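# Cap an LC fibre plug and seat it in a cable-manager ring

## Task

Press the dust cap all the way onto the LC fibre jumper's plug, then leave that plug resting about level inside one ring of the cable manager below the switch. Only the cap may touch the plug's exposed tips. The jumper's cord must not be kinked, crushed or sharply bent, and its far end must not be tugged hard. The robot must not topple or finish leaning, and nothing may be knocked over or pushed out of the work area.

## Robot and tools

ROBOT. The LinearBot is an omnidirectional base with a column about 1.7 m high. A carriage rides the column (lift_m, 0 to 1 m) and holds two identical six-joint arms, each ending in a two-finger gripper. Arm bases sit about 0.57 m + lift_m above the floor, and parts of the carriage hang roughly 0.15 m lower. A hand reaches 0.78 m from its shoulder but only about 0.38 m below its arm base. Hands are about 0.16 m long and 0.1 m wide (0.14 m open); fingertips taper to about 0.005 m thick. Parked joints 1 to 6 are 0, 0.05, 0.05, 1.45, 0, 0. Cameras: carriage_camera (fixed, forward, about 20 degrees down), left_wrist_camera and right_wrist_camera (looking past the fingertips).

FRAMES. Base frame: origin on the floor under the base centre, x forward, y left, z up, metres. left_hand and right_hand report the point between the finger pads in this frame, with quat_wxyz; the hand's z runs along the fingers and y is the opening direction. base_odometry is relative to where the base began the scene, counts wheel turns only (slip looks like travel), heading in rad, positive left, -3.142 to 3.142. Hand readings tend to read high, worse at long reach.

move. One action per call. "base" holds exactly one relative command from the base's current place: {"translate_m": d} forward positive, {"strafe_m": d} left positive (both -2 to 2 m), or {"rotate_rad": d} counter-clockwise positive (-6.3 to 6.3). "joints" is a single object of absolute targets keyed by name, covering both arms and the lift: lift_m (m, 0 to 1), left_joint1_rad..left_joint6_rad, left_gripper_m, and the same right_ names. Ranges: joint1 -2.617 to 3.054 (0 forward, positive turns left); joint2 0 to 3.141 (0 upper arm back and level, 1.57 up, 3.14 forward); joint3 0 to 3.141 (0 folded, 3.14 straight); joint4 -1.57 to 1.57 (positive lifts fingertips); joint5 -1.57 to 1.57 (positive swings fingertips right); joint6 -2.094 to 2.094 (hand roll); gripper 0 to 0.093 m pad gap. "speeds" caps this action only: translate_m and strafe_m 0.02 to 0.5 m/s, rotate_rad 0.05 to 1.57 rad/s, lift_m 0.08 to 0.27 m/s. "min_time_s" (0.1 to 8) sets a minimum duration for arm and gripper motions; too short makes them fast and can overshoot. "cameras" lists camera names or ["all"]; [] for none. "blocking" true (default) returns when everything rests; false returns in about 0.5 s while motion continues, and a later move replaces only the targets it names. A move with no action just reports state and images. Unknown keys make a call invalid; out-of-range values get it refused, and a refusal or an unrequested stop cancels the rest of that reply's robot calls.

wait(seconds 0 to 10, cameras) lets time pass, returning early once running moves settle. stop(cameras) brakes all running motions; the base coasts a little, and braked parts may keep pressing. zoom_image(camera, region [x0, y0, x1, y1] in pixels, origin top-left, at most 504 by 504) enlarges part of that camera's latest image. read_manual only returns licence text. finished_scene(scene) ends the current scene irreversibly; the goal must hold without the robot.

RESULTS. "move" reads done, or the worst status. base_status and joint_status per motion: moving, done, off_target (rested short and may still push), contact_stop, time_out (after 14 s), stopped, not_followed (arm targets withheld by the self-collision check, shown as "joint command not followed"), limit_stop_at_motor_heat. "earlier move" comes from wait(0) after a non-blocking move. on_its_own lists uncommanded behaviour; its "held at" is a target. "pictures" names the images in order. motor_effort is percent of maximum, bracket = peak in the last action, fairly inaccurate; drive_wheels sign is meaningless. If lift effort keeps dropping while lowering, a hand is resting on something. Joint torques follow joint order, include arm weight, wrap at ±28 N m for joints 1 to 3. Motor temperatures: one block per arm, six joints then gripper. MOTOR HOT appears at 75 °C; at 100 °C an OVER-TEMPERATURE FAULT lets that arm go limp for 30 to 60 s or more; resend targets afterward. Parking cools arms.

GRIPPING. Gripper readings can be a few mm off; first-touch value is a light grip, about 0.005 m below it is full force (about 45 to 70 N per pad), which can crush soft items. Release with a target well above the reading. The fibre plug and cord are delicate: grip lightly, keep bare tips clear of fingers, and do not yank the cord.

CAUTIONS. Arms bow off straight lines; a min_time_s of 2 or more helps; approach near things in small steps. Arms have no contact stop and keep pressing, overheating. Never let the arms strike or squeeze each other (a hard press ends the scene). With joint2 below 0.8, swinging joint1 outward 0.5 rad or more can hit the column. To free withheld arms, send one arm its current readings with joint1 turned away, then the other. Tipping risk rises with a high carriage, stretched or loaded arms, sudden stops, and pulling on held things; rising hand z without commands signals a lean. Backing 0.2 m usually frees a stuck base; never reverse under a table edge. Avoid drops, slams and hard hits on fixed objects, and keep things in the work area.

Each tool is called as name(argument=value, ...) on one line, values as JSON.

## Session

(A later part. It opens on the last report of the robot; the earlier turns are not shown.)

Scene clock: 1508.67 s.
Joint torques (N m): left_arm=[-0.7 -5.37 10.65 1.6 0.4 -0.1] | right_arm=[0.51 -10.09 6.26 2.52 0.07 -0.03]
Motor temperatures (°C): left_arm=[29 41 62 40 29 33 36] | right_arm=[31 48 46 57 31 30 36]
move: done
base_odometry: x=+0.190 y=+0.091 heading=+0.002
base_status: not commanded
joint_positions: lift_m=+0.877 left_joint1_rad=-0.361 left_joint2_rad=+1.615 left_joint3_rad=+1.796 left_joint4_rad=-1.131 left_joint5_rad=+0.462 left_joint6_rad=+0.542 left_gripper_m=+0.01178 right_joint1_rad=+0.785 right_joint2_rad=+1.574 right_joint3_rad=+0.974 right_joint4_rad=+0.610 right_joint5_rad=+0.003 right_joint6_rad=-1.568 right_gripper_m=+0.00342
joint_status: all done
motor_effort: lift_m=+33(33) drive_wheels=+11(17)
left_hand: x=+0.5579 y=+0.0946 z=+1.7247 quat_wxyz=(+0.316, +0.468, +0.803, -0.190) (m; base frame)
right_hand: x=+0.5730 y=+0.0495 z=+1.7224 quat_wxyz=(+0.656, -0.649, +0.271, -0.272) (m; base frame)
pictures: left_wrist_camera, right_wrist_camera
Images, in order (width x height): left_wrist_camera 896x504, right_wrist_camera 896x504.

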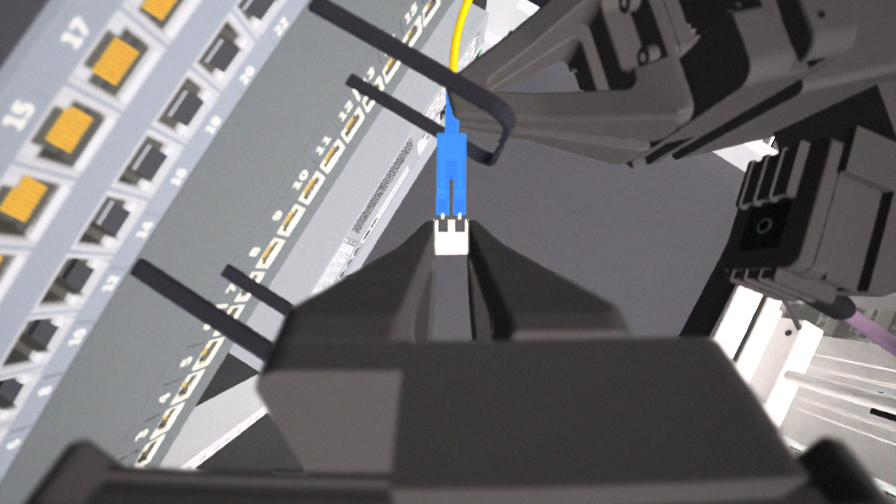

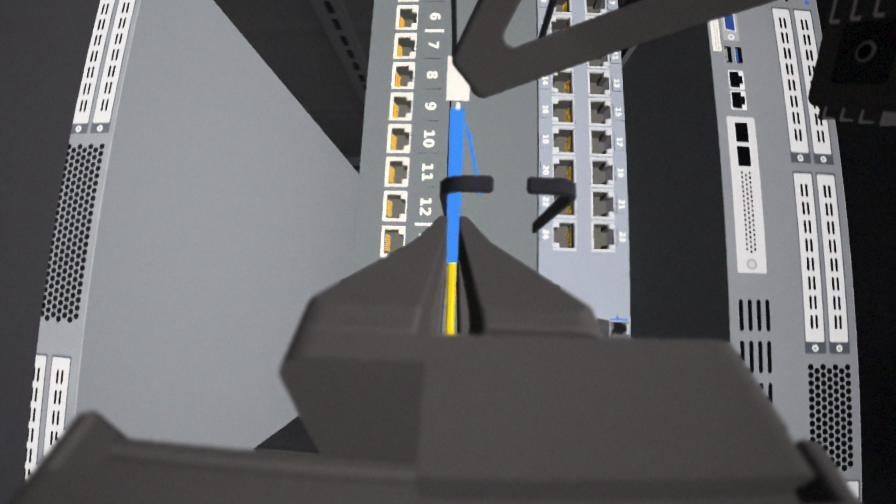

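move(joints={"left_joint1_rad": -0.3775, "left_joint2_rad": 1.6395, "left_joint3_rad": 1.8454, "left_joint4_rad": -1.1125, "left_joint6_rad": 0.5234}, min_time_s=1.5, cameras=["left_wrist_camera", "right_wrist_camera"])

zoom_image(camera="right_wrist_camera", region=[400, 20, 540, 150])

zoom_image(camera="left_wrist_camera", region=[370, 120, 530, 290])

Scene clock: 1527.97 s.
Joint torques (N m): left_arm=[-0.81 -5.26 10.59 1.62 0.4 -0.1] | right_arm=[0.47 -10.11 6.27 2.52 0.07 -0.04]
Motor temperatures (°C): left_arm=[29 41 63 41 29 33 36] | right_arm=[31 48 46 57 31 30 36]
move: done
base_odometry: x=+0.190 y=+0.091 heading=+0.002
base_status: not commanded
joint_positions: lift_m=+0.877 left_joint1_rad=-0.367 left_joint2_rad=+1.625 left_joint3_rad=+1.808 left_joint4_rad=-1.128 left_joint5_rad=+0.462 left_joint6_rad=+0.535 left_gripper_m=+0.01178 right_joint1_rad=+0.785 right_joint2_rad=+1.574 right_joint3_rad=+0.974 right_joint4_rad=+0.610 right_joint5_rad=+0.003 right_joint6_rad=-1.568 right_gripper_m=+0.00342
joint_status: all done
motor_effort: lift_m=+33(33) drive_wheels=+13(16)
left_hand: x=+0.5597 y=+0.0914 z=+1.7258 quat_wxyz=(+0.317, +0.467, +0.803, -0.192) (m; base frame)
right_hand: x=+0.5730 y=+0.0495 z=+1.7224 quat_wxyz=(+0.656, -0.649, +0.271, -0.272) (m; base frame)
pictures: left_wrist_camera, right_wrist_camera
Images, in order (width x height): left_wrist_camera 896x504, right_wrist_camera 896x504.

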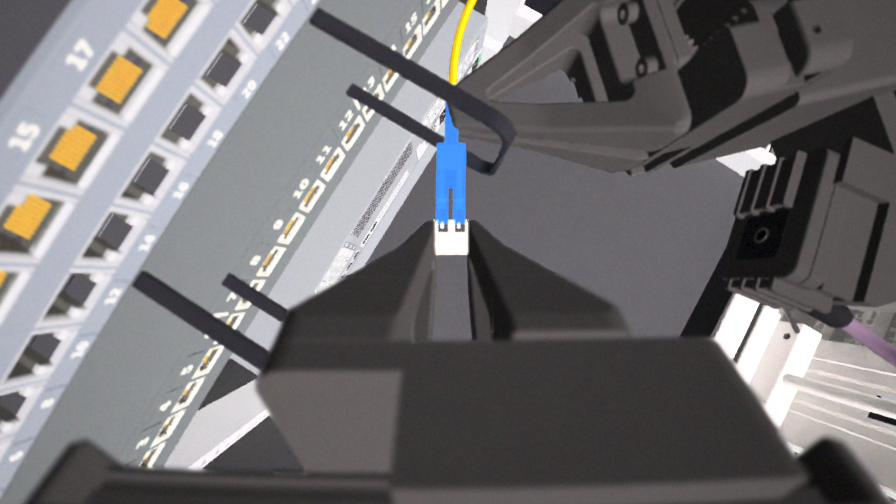

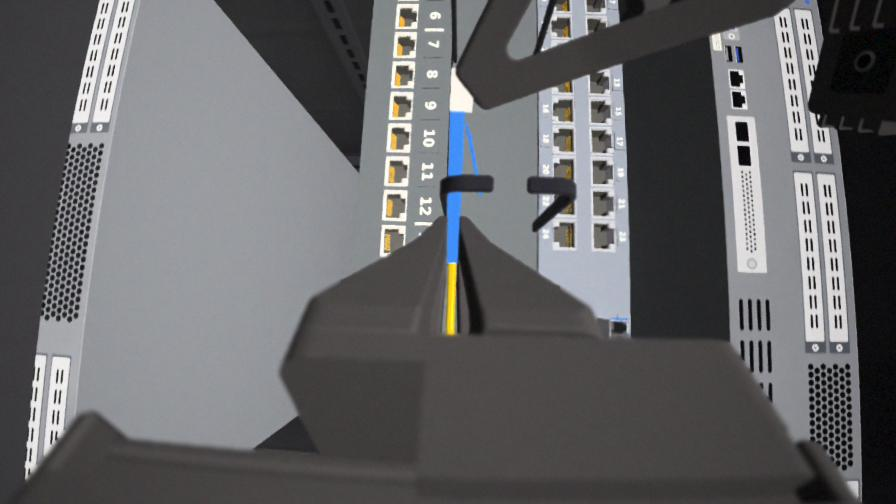

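Scaled by 3.600 from the camera's 896x504 image, which has a finer 1280x720 frame.

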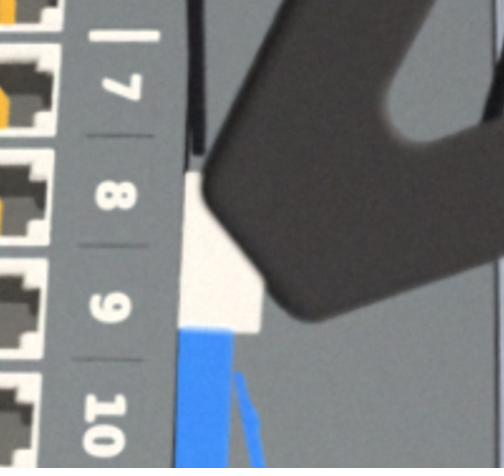

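Scaled by 2.965 from the camera's 896x504 image, which has a finer 1280x720 frame.

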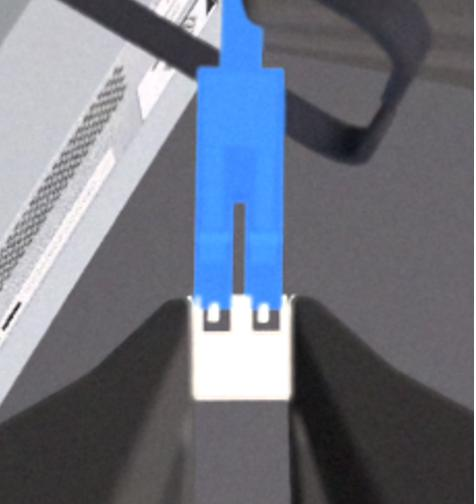

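move(joints={"left_joint2_rad": 1.6435}, cameras=["left_wrist_camera", "right_wrist_camera"])

zoom_image(camera="right_wrist_camera", region=[400, 20, 540, 150])

zoom_image(camera="left_wrist_camera", region=[370, 120, 530, 290])

Scene clock: 1539.77 s.
Joint torques (N m): left_arm=[-0.81 -5 10.58 1.62 0.4 -0.09] | right_arm=[0.5 -10.1 6.26 2.52 0.07 -0.04]
Motor temperatures (°C): left_arm=[29 41 64 41 29 33 36] | right_arm=[31 48 46 57 31 30 36]
move: done
base_odometry: x=+0.190 y=+0.091 heading=+0.002
base_status: not commanded
joint_positions: lift_m=+0.877 left_joint1_rad=-0.367 left_joint2_rad=+1.625 left_joint3_rad=+1.808 left_joint4_rad=-1.128 left_joint5_rad=+0.462 left_joint6_rad=+0.535 left_gripper_m=+0.01178 right_joint1_rad=+0.785 right_joint2_rad=+1.574 right_joint3_rad=+0.974 right_joint4_rad=+0.610 right_joint5_rad=+0.003 right_joint6_rad=-1.568 right_gripper_m=+0.00342
joint_status: all done
motor_effort: lift_m=+33(33) drive_wheels=+11(14)
left_hand: x=+0.5597 y=+0.0914 z=+1.7258 quat_wxyz=(+0.317, +0.467, +0.803, -0.192) (m; base frame)
right_hand: x=+0.5730 y=+0.0495 z=+1.7224 quat_wxyz=(+0.656, -0.649, +0.271, -0.272) (m; base frame)
pictures: left_wrist_camera, right_wrist_camera
Images, in order (width x height): left_wrist_camera 896x504, right_wrist_camera 896x504.

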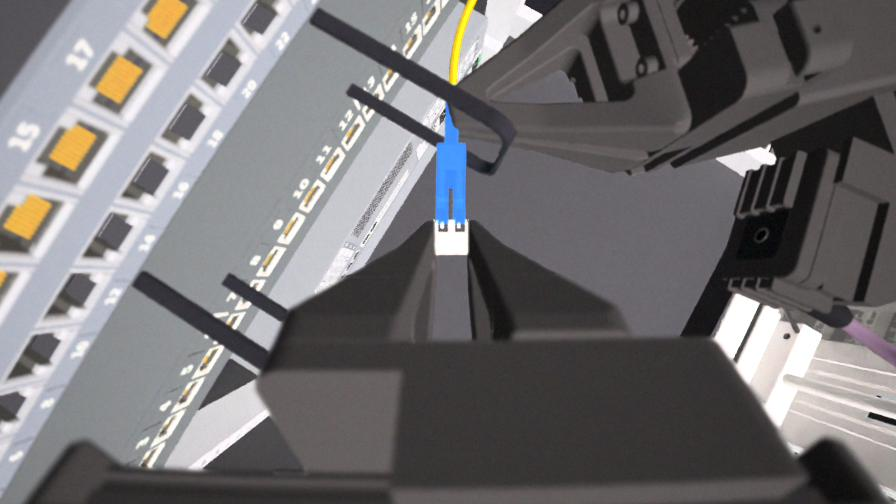

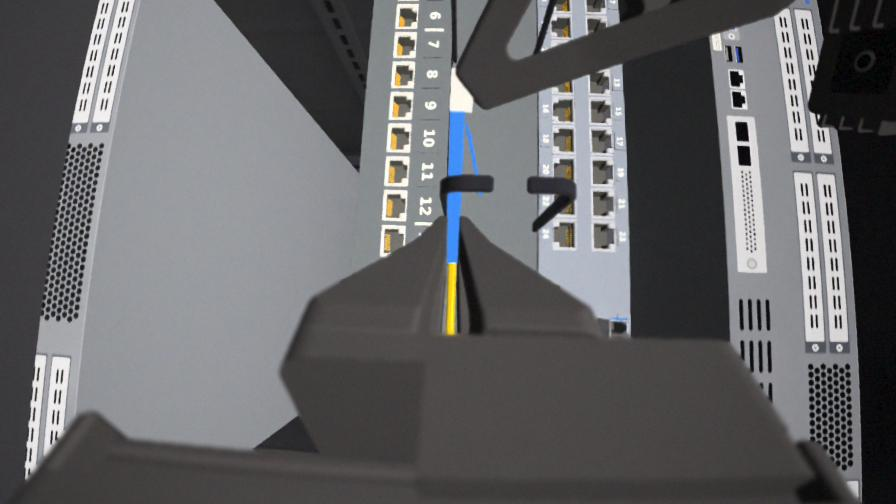

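Scaled by 3.600 from the camera's 896x504 image, which has a finer 1280x720 frame.

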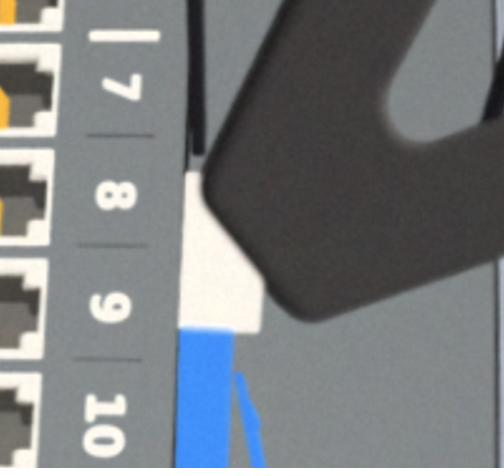

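Scaled by 2.965 from the camera's 896x504 image, which has a finer 1280x720 frame.

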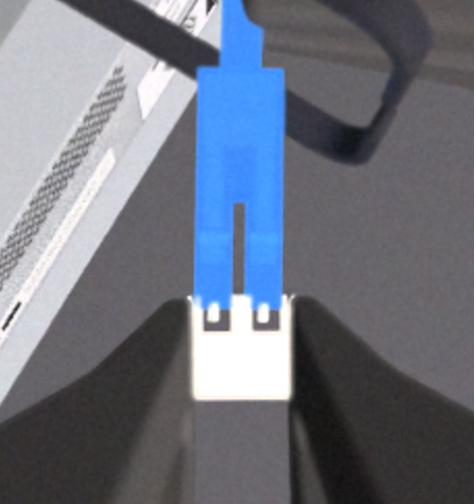

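move(joints={"left_joint1_rad": -0.361, "left_joint2_rad": 1.608, "left_joint3_rad": 1.792, "left_joint6_rad": 0.545}, cameras=[])

move(joints={"left_joint1_rad": -0.343, "left_joint2_rad": 1.582, "left_joint3_rad": 1.7705, "left_joint4_rad": -1.145, "left_joint6_rad": 0.5615}, min_time_s=1.5, cameras=["left_wrist_camera", "right_wrist_camera"])

zoom_image(camera="right_wrist_camera", region=[400, 20, 540, 150])

zoom_image(camera="left_wrist_camera", region=[370, 120, 530, 290])

Scene clock: 1576.87 s.
Joint torques (N m): left_arm=[0.51 -7.88 5.9 1.61 0.4 0.11] | right_arm=[0.49 -10.1 6.26 2.52 0.06 -0.04]
Motor temperatures (°C): left_arm=[29 41 66 42 29 33 36] | right_arm=[31 48 46 57 31 30 36]
move: done
base_odometry: x=+0.190 y=+0.091 heading=+0.002
base_status: not commanded
joint_positions: lift_m=+0.877 left_joint1_rad=-0.367 left_joint2_rad=+1.625 left_joint3_rad=+1.808 left_joint4_rad=-1.128 left_joint5_rad=+0.462 left_joint6_rad=+0.535 left_gripper_m=+0.01178 right_joint1_rad=+0.785 right_joint2_rad=+1.574 right_joint3_rad=+0.974 right_joint4_rad=+0.610 right_joint5_rad=+0.003 right_joint6_rad=-1.568 right_gripper_m=+0.00342
joint_status: all done
motor_effort: lift_m=+33(33) drive_wheels=+11(15)
left_hand: x=+0.5597 y=+0.0914 z=+1.7258 quat_wxyz=(+0.317, +0.467, +0.803, -0.192) (m; base frame)
right_hand: x=+0.5730 y=+0.0495 z=+1.7224 quat_wxyz=(+0.656, -0.649, +0.271, -0.272) (m; base frame)
pictures: none
No camera images: "cameras" was empty.

Scene clock: 1578.67 s.
Joint torques (N m): left_arm=[0.69 -8.94 5.91 1.33 0.4 0.11] | right_arm=[0.51 -10.09 6.26 2.52 0.07 -0.04]
Motor temperatures (°C): left_arm=[29 42 65 42 29 33 36] | right_arm=[31 48 46 57 31 30 36]
move: done
base_odometry: x=+0.190 y=+0.091 heading=+0.002
base_status: not commanded
joint_positions: lift_m=+0.877 left_joint1_rad=-0.351 left_joint2_rad=+1.613 left_joint3_rad=+1.786 left_joint4_rad=-1.137 left_joint5_rad=+0.463 left_joint6_rad=+0.550 left_gripper_m=+0.01178 right_joint1_rad=+0.785 right_joint2_rad=+1.574 right_joint3_rad=+0.974 right_joint4_rad=+0.610 right_joint5_rad=+0.003 right_joint6_rad=-1.568 right_gripper_m=+0.00342
joint_status: all done
motor_effort: lift_m=+33(33) drive_wheels=+14(17)
left_hand: x=+0.5578 y=+0.0987 z=+1.7212 quat_wxyz=(+0.311, +0.466, +0.806, -0.189) (m; base frame)
right_hand: x=+0.5730 y=+0.0495 z=+1.7224 quat_wxyz=(+0.656, -0.649, +0.271, -0.272) (m; base frame)
pictures: left_wrist_camera, right_wrist_camera
Images, in order (width x height): left_wrist_camera 896x504, right_wrist_camera 896x504.

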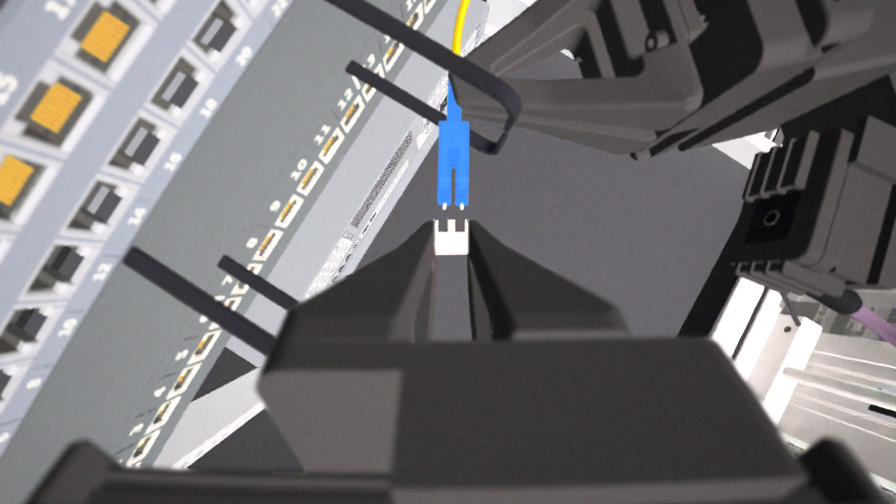

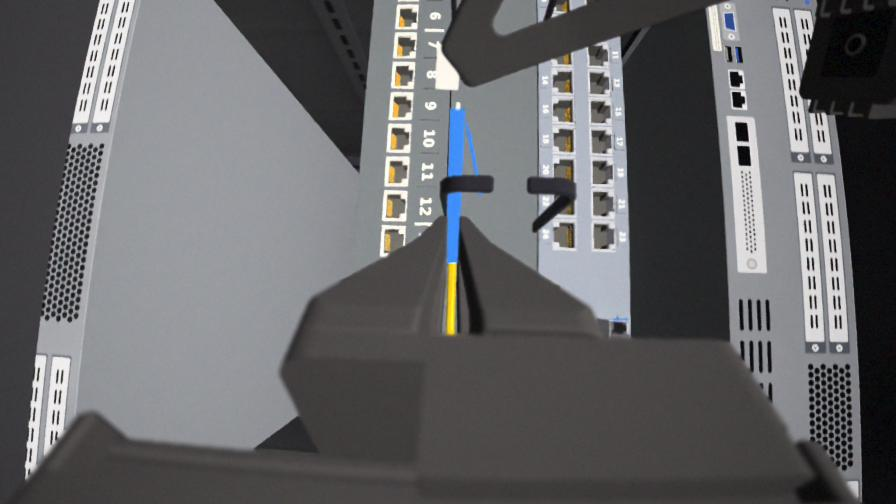

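Scaled by 3.600 from the camera's 896x504 image, which has a finer 1280x720 frame.

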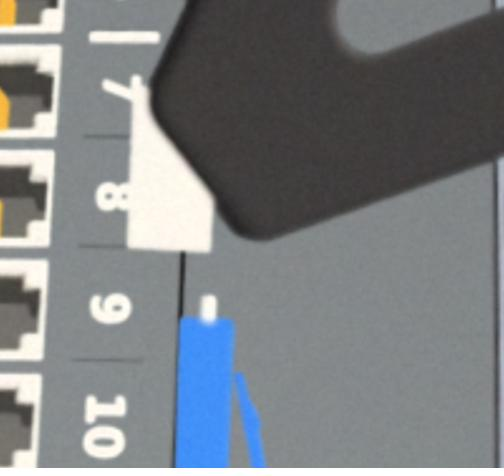

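Scaled by 2.965 from the camera's 896x504 image, which has a finer 1280x720 frame.

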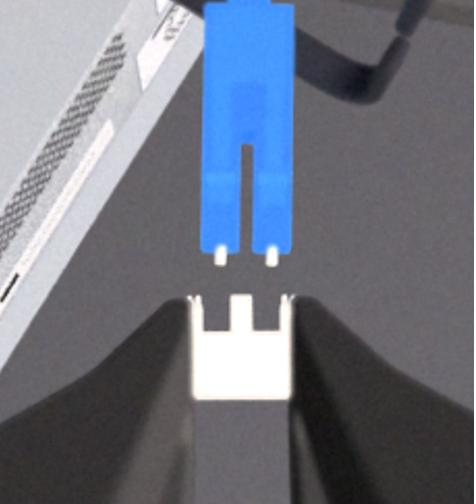

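move(joints={"left_joint1_rad": -0.3687, "left_joint2_rad": 1.624, "left_joint3_rad": 1.8305, "left_joint4_rad": -1.117, "left_joint6_rad": 0.5325}, min_time_s=1.5, cameras=["left_wrist_camera", "right_wrist_camera"])

zoom_image(camera="right_wrist_camera", region=[400, 20, 540, 150])

zoom_image(camera="left_wrist_camera", region=[370, 120, 530, 290])

Scene clock: 1597.13 s.
Joint torques (N m): left_arm=[-0.59 -5.52 10.41 1.59 0.4 -0.09] | right_arm=[0.5 -10.1 6.27 2.52 0.07 -0.04]
Motor temperatures (°C): left_arm=[29 45 61 40 29 33 36] | right_arm=[31 48 46 57 31 30 36]
move: done
base_odometry: x=+0.190 y=+0.091 heading=+0.002
base_status: not commanded
joint_positions: lift_m=+0.877 left_joint1_rad=-0.360 left_joint2_rad=+1.613 left_joint3_rad=+1.795 left_joint4_rad=-1.132 left_joint5_rad=+0.463 left_joint6_rad=+0.544 left_gripper_m=+0.01178 right_joint1_rad=+0.785 right_joint2_rad=+1.574 right_joint3_rad=+0.974 right_joint4_rad=+0.610 right_joint5_rad=+0.003 right_joint6_rad=-1.568 right_gripper_m=+0.00342
joint_status: all done
motor_effort: lift_m=+33(33) drive_wheels=+11(16)
left_hand: x=+0.5574 y=+0.0950 z=+1.7251 quat_wxyz=(+0.316, +0.468, +0.803, -0.190) (m; base frame)
right_hand: x=+0.5730 y=+0.0495 z=+1.7224 quat_wxyz=(+0.656, -0.649, +0.271, -0.272) (m; base frame)
pictures: left_wrist_camera, right_wrist_camera
Images, in order (width x height): left_wrist_camera 896x504, right_wrist_camera 896x504.

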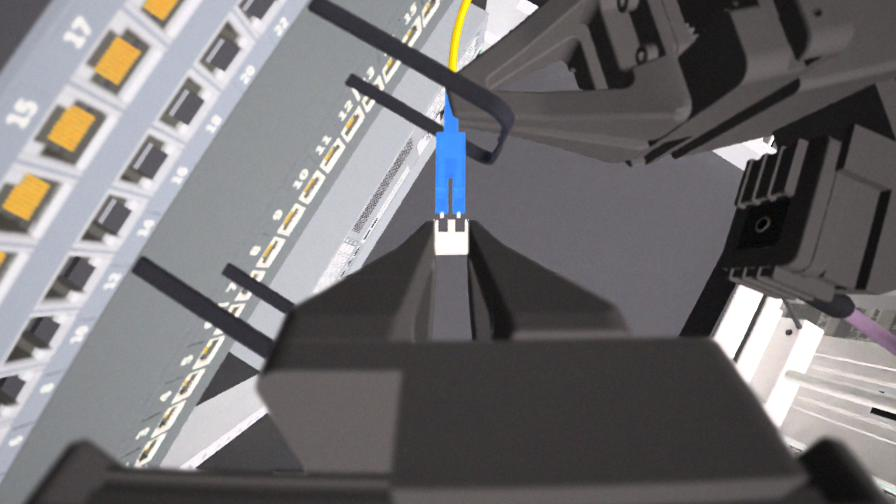

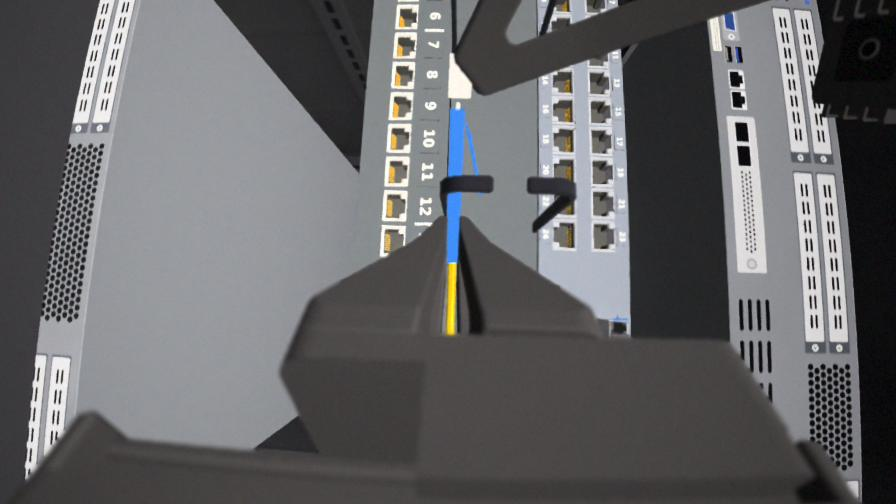

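Scaled by 3.600 from the camera's 896x504 image, which has a finer 1280x720 frame.

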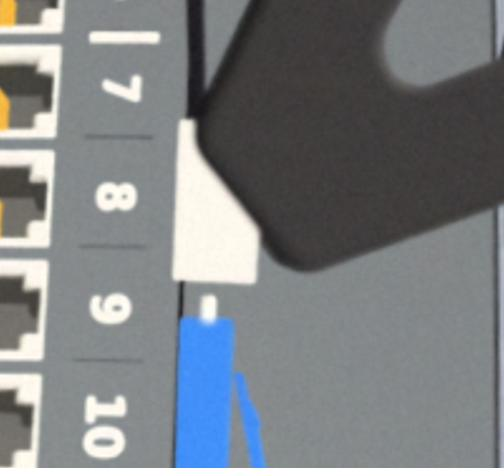

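Scaled by 2.965 from the camera's 896x504 image, which has a finer 1280x720 frame.

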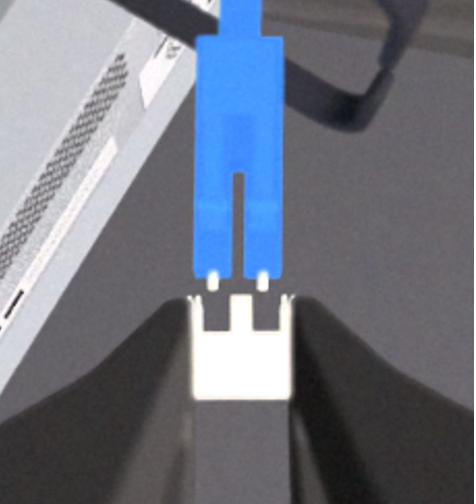

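move(joints={"left_joint1_rad": -0.3757, "left_joint2_rad": 1.643, "left_joint3_rad": 1.8451, "left_joint4_rad": -1.1126, "left_joint6_rad": 0.5231}, min_time_s=1.5, cameras=["left_wrist_camera", "right_wrist_camera"])

zoom_image(camera="right_wrist_camera", region=[400, 20, 540, 150])

zoom_image(camera="left_wrist_camera", region=[370, 120, 530, 290])

Scene clock: 1610.83 s.
Joint torques (N m): left_arm=[-0.58 -5.45 10.51 1.61 0.4 -0.1] | right_arm=[0.51 -10.11 6.26 2.52 0.07 -0.03]
Motor temperatures (°C): left_arm=[29 44 61 41 29 33 37] | right_arm=[31 48 46 57 31 30 36]
move: done
base_odometry: x=+0.190 y=+0.091 heading=+0.002
base_status: not commanded
joint_positions: lift_m=+0.877 left_joint1_rad=-0.368 left_joint2_rad=+1.629 left_joint3_rad=+1.809 left_joint4_rad=-1.127 left_joint5_rad=+0.463 left_joint6_rad=+0.534 left_gripper_m=+0.01178 right_joint1_rad=+0.785 right_joint2_rad=+1.574 right_joint3_rad=+0.974 right_joint4_rad=+0.610 right_joint5_rad=+0.003 right_joint6_rad=-1.568 right_gripper_m=+0.00342
joint_status: all done
motor_effort: lift_m=+33(33) drive_wheels=+10(16)
left_hand: x=+0.5605 y=+0.0908 z=+1.7244 quat_wxyz=(+0.315, +0.467, +0.803, -0.193) (m; base frame)
right_hand: x=+0.5730 y=+0.0495 z=+1.7224 quat_wxyz=(+0.656, -0.649, +0.271, -0.272) (m; base frame)
pictures: left_wrist_camera, right_wrist_camera
Images, in order (width x height): left_wrist_camera 896x504, right_wrist_camera 896x504.

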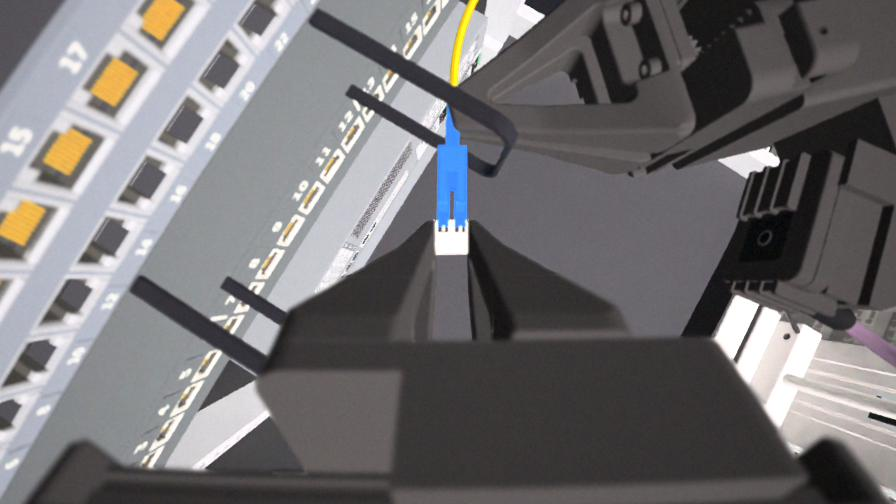

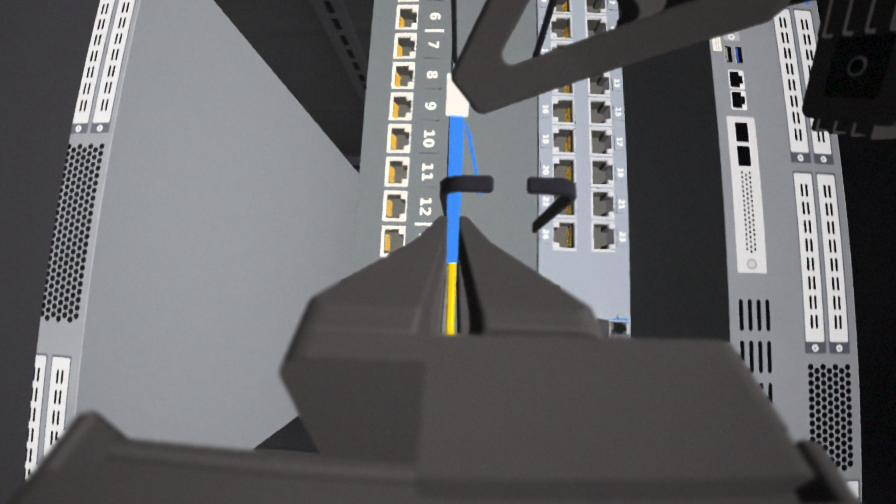

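Scaled by 3.600 from the camera's 896x504 image, which has a finer 1280x720 frame.

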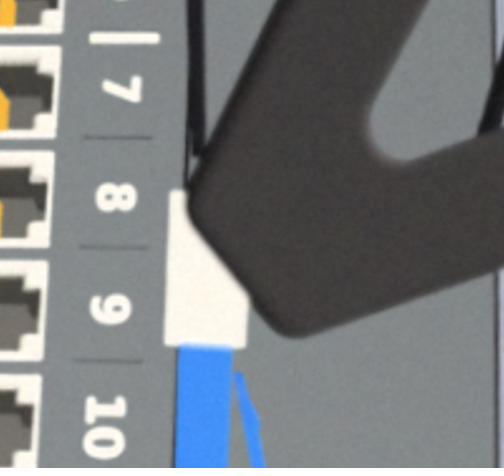

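Scaled by 2.965 from the camera's 896x504 image, which has a finer 1280x720 frame.

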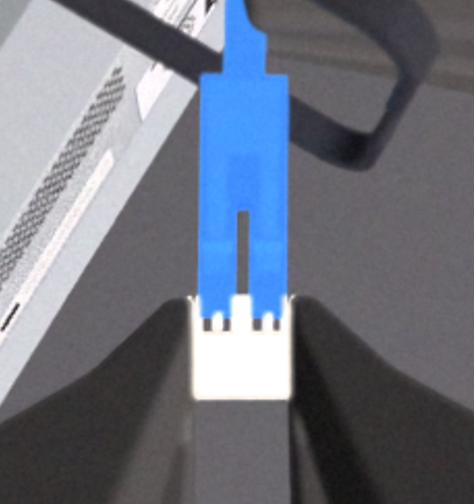

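move(joints={"left_joint1_rad": -0.3842, "left_joint2_rad": 1.654, "left_joint3_rad": 1.8555, "left_joint4_rad": -1.109, "left_joint6_rad": 0.5152}, min_time_s=1.5, cameras=["left_wrist_camera", "right_wrist_camera"])

zoom_image(camera="right_wrist_camera", region=[400, 20, 540, 150])

zoom_image(camera="left_wrist_camera", region=[370, 120, 530, 290])

Scene clock: 1622.50 s.
Joint torques (N m): left_arm=[-0.98 -5.29 10.65 1.63 0.4 -0.1] | right_arm=[0.5 -10.09 6.26 2.52 0.05 -0.04]
Motor temperatures (°C): left_arm=[29 43 62 41 29 33 37] | right_arm=[31 49 46 57 31 30 36]
move: done
base_odometry: x=+0.190 y=+0.091 heading=+0.002
base_status: not commanded
joint_positions: lift_m=+0.877 left_joint1_rad=-0.371 left_joint2_rad=+1.637 left_joint3_rad=+1.818 left_joint4_rad=-1.127 left_joint5_rad=+0.463 left_joint6_rad=+0.527 left_gripper_m=+0.01178 right_joint1_rad=+0.785 right_joint2_rad=+1.574 right_joint3_rad=+0.974 right_joint4_rad=+0.610 right_joint5_rad=+0.006 right_joint6_rad=-1.568 right_gripper_m=+0.00342
joint_status: all done
motor_effort: lift_m=+33(33) drive_wheels=+14(17)
left_hand: x=+0.5618 y=+0.0886 z=+1.7247 quat_wxyz=(+0.315, +0.466, +0.804, -0.194) (m; base frame)
right_hand: x=+0.5733 y=+0.0492 z=+1.7224 quat_wxyz=(+0.656, -0.649, +0.272, -0.273) (m; base frame)
pictures: left_wrist_camera, right_wrist_camera
Images, in order (width x height): left_wrist_camera 896x504, right_wrist_camera 896x504.

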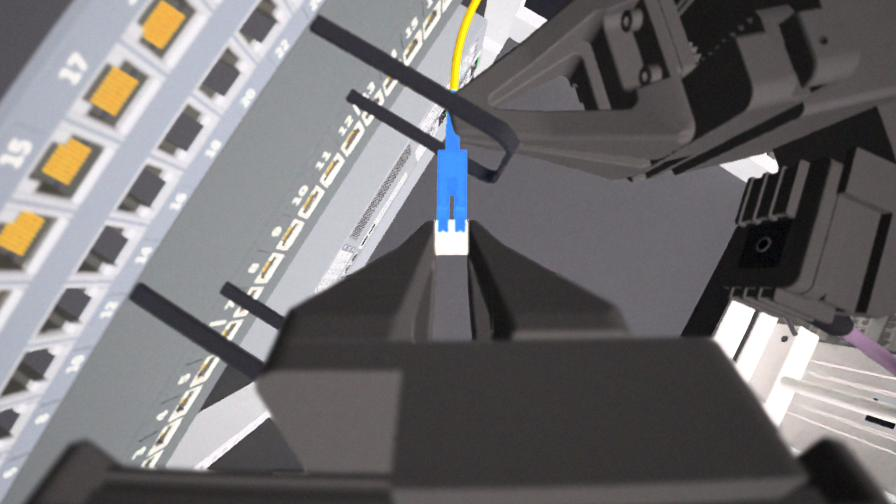

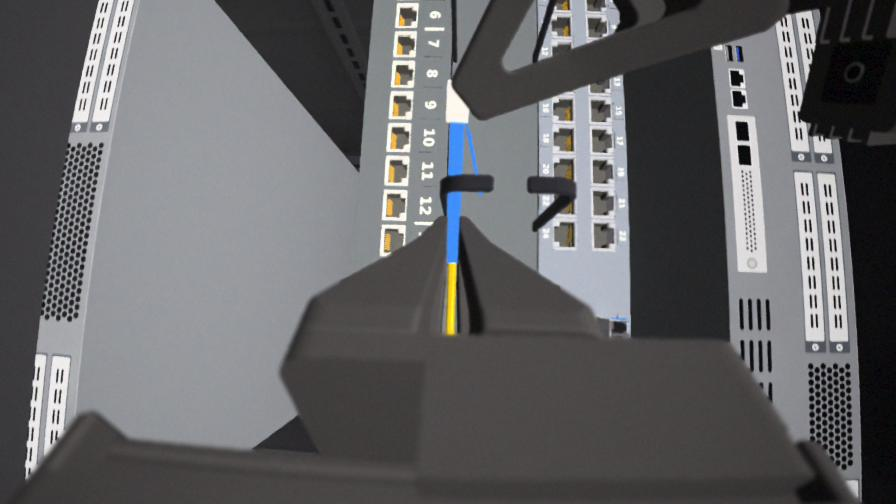

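Scaled by 3.600 from the camera's 896x504 image, which has a finer 1280x720 frame.

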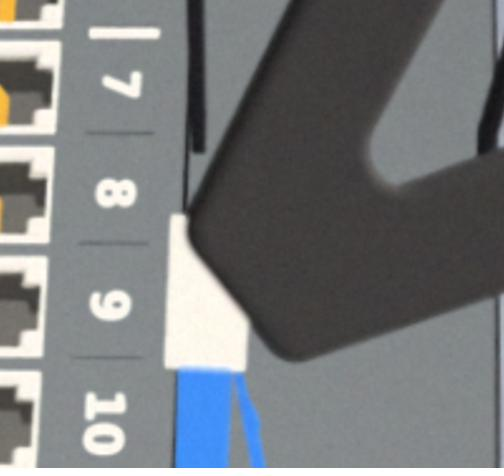

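Scaled by 2.965 from the camera's 896x504 image, which has a finer 1280x720 frame.

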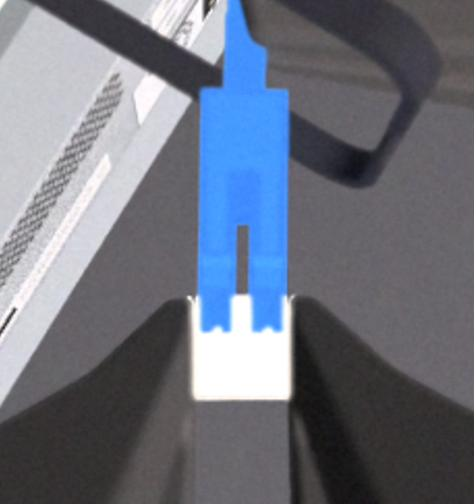

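move(joints={"left_joint1_rad": -0.394, "left_joint2_rad": 1.665, "left_joint3_rad": 1.866, "left_joint4_rad": -1.1055, "left_joint6_rad": 0.5076}, min_time_s=1.5, cameras=["left_wrist_camera", "right_wrist_camera"])

zoom_image(camera="right_wrist_camera", region=[400, 20, 540, 150])

zoom_image(camera="left_wrist_camera", region=[370, 120, 530, 290])

Scene clock: 1632.23 s.
Joint torques (N m): left_arm=[-1.29 -5.22 10.58 1.71 0.4 -0.09] | right_arm=[0.5 -10.09 6.24 2.52 0.02 -0.04]
Motor temperatures (°C): left_arm=[29 42 62 42 29 33 37] | right_arm=[31 49 46 57 31 30 36]
move: done
base_odometry: x=+0.190 y=+0.091 heading=+0.002
base_status: not commanded
joint_positions: lift_m=+0.877 left_joint1_rad=-0.377 left_joint2_rad=+1.647 left_joint3_rad=+1.828 left_joint4_rad=-1.129 left_joint5_rad=+0.463 left_joint6_rad=+0.519 left_gripper_m=+0.01178 right_joint1_rad=+0.785 right_joint2_rad=+1.574 right_joint3_rad=+0.974 right_joint4_rad=+0.610 right_joint5_rad=+0.008 right_joint6_rad=-1.568 right_gripper_m=+0.00342
joint_status: all done
motor_effort: lift_m=+33(33) drive_wheels=+13(18)
left_hand: x=+0.5624 y=+0.0857 z=+1.7246 quat_wxyz=(+0.313, +0.465, +0.804, -0.197) (m; base frame)
right_hand: x=+0.5735 y=+0.0489 z=+1.7224 quat_wxyz=(+0.656, -0.648, +0.273, -0.274) (m; base frame)
pictures: left_wrist_camera, right_wrist_camera
Images, in order (width x height): left_wrist_camera 896x504, right_wrist_camera 896x504.

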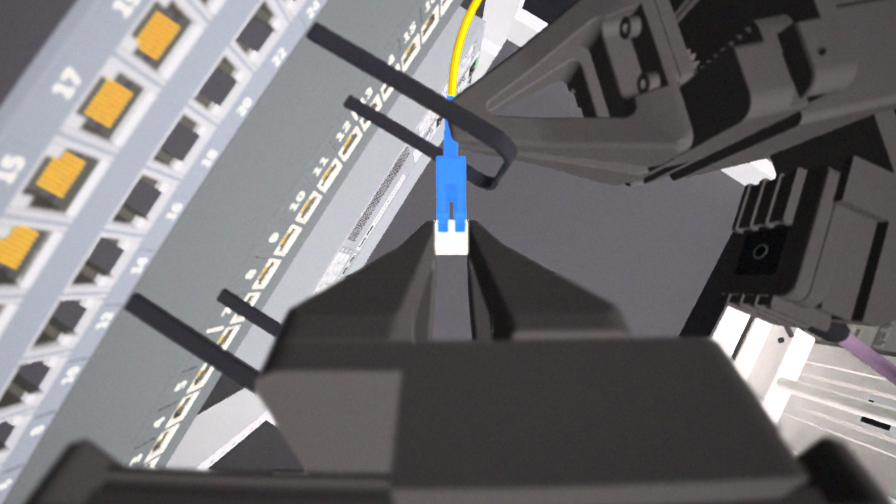

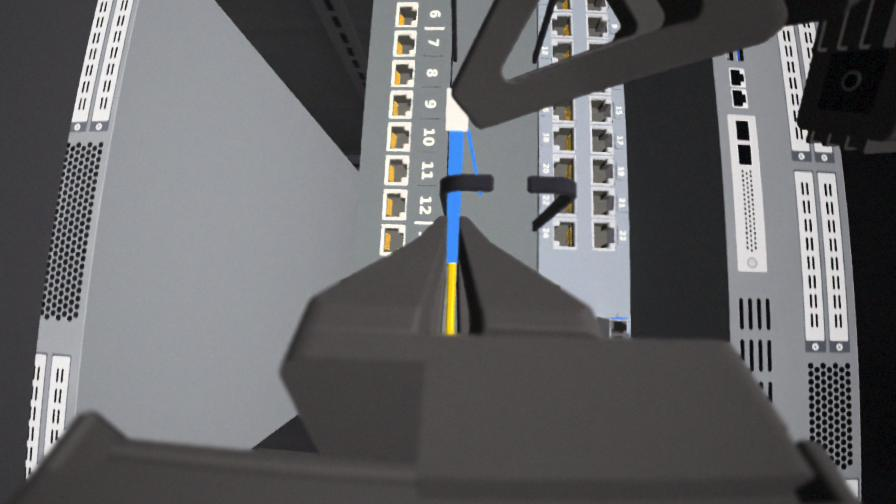

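Scaled by 3.600 from the camera's 896x504 image, which has a finer 1280x720 frame.

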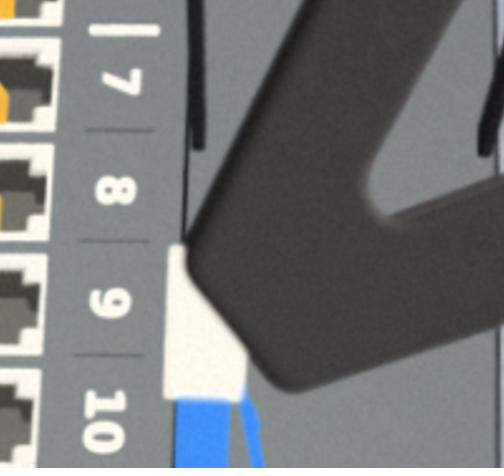

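Scaled by 2.965 from the camera's 896x504 image, which has a finer 1280x720 frame.

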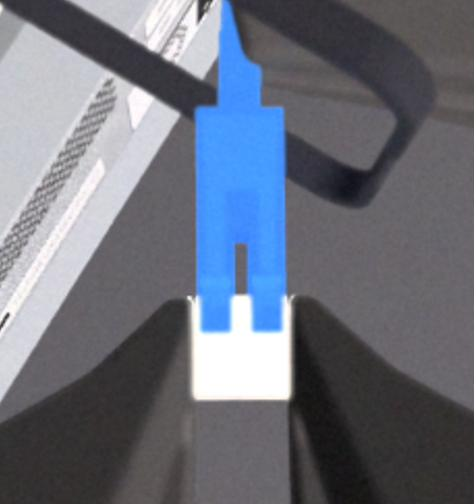

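move(joints={"left_joint1_rad": -0.404, "left_joint2_rad": 1.676, "left_joint3_rad": 1.8765, "left_joint4_rad": -1.102, "left_joint6_rad": 0.5}, min_time_s=1.5, cameras=["left_wrist_camera", "right_wrist_camera"])

zoom_image(camera="right_wrist_camera", region=[400, 20, 540, 150])

zoom_image(camera="left_wrist_camera", region=[370, 120, 530, 290])

Scene clock: 1642.33 s.
Joint torques (N m): left_arm=[-1.74 -4.93 10.47 1.85 0.44 -0.1] | right_arm=[0.51 -10.1 6.26 2.52 -0.03 -0.04]
Motor temperatures (°C): left_arm=[29 42 62 42 29 33 37] | right_arm=[31 49 46 57 31 30 36]
move: off_target
base_odometry: x=+0.190 y=+0.091 heading=+0.002
base_status: not commanded
joint_positions: lift_m=+0.877 left_joint1_rad=-0.382 left_joint2_rad=+1.654 left_joint3_rad=+1.841 left_joint4_rad=-1.140 left_joint5_rad=+0.458 left_joint6_rad=+0.511 left_gripper_m=+0.01178 right_joint1_rad=+0.785 right_joint2_rad=+1.574 right_joint3_rad=+0.974 right_joint4_rad=+0.610 right_joint5_rad=+0.012 right_joint6_rad=-1.568 right_gripper_m=+0.00342
joint_status: left_joint1_rad off_target (ended at -0.382, target -0.404); the others done
motor_effort: lift_m=+33(33) drive_wheels=+12(15)
left_hand: x=+0.5623 y=+0.0848 z=+1.7245 quat_wxyz=(+0.309, +0.463, +0.807, -0.197) (m; base frame)
right_hand: x=+0.5741 y=+0.0484 z=+1.7224 quat_wxyz=(+0.655, -0.648, +0.274, -0.275) (m; base frame)
pictures: left_wrist_camera, right_wrist_camera
Images, in order (width x height): left_wrist_camera 896x504, right_wrist_camera 896x504.

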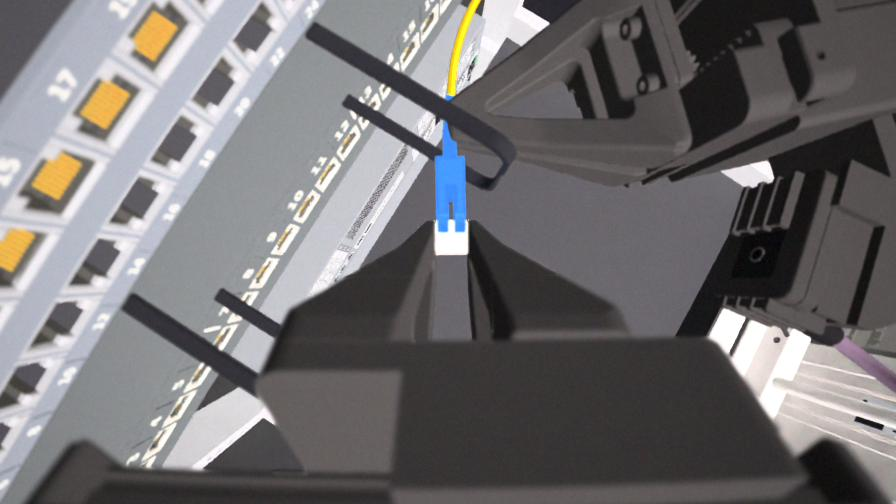

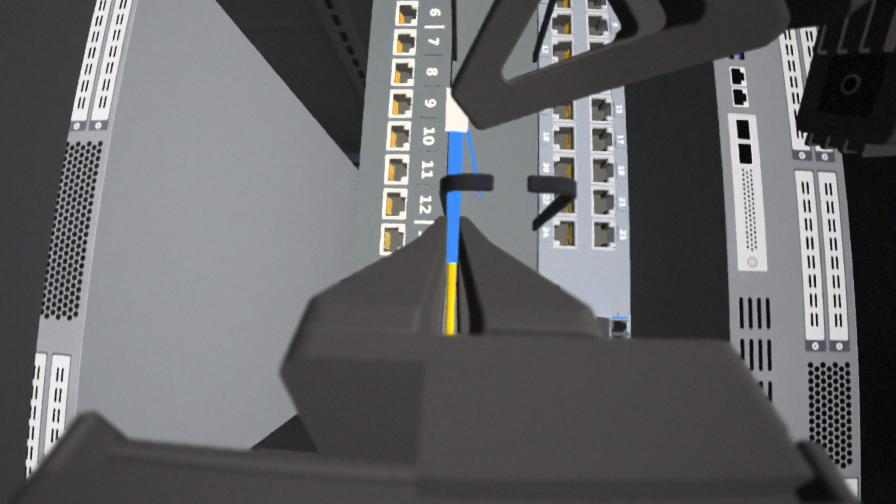

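Scaled by 3.600 from the camera's 896x504 image, which has a finer 1280x720 frame.

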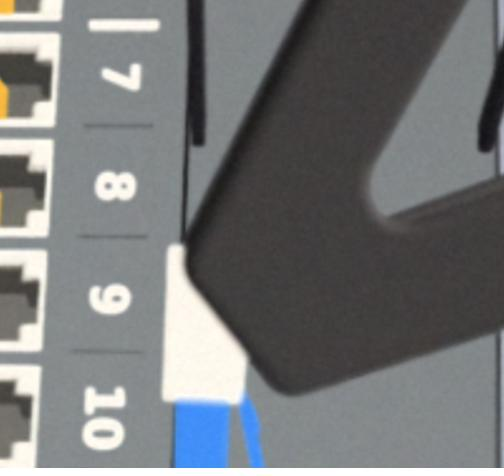

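Scaled by 2.965 from the camera's 896x504 image, which has a finer 1280x720 frame.

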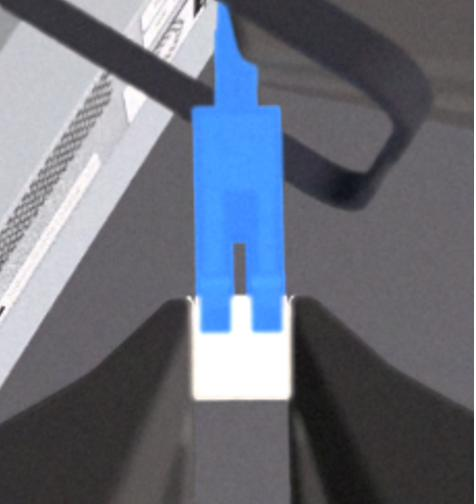

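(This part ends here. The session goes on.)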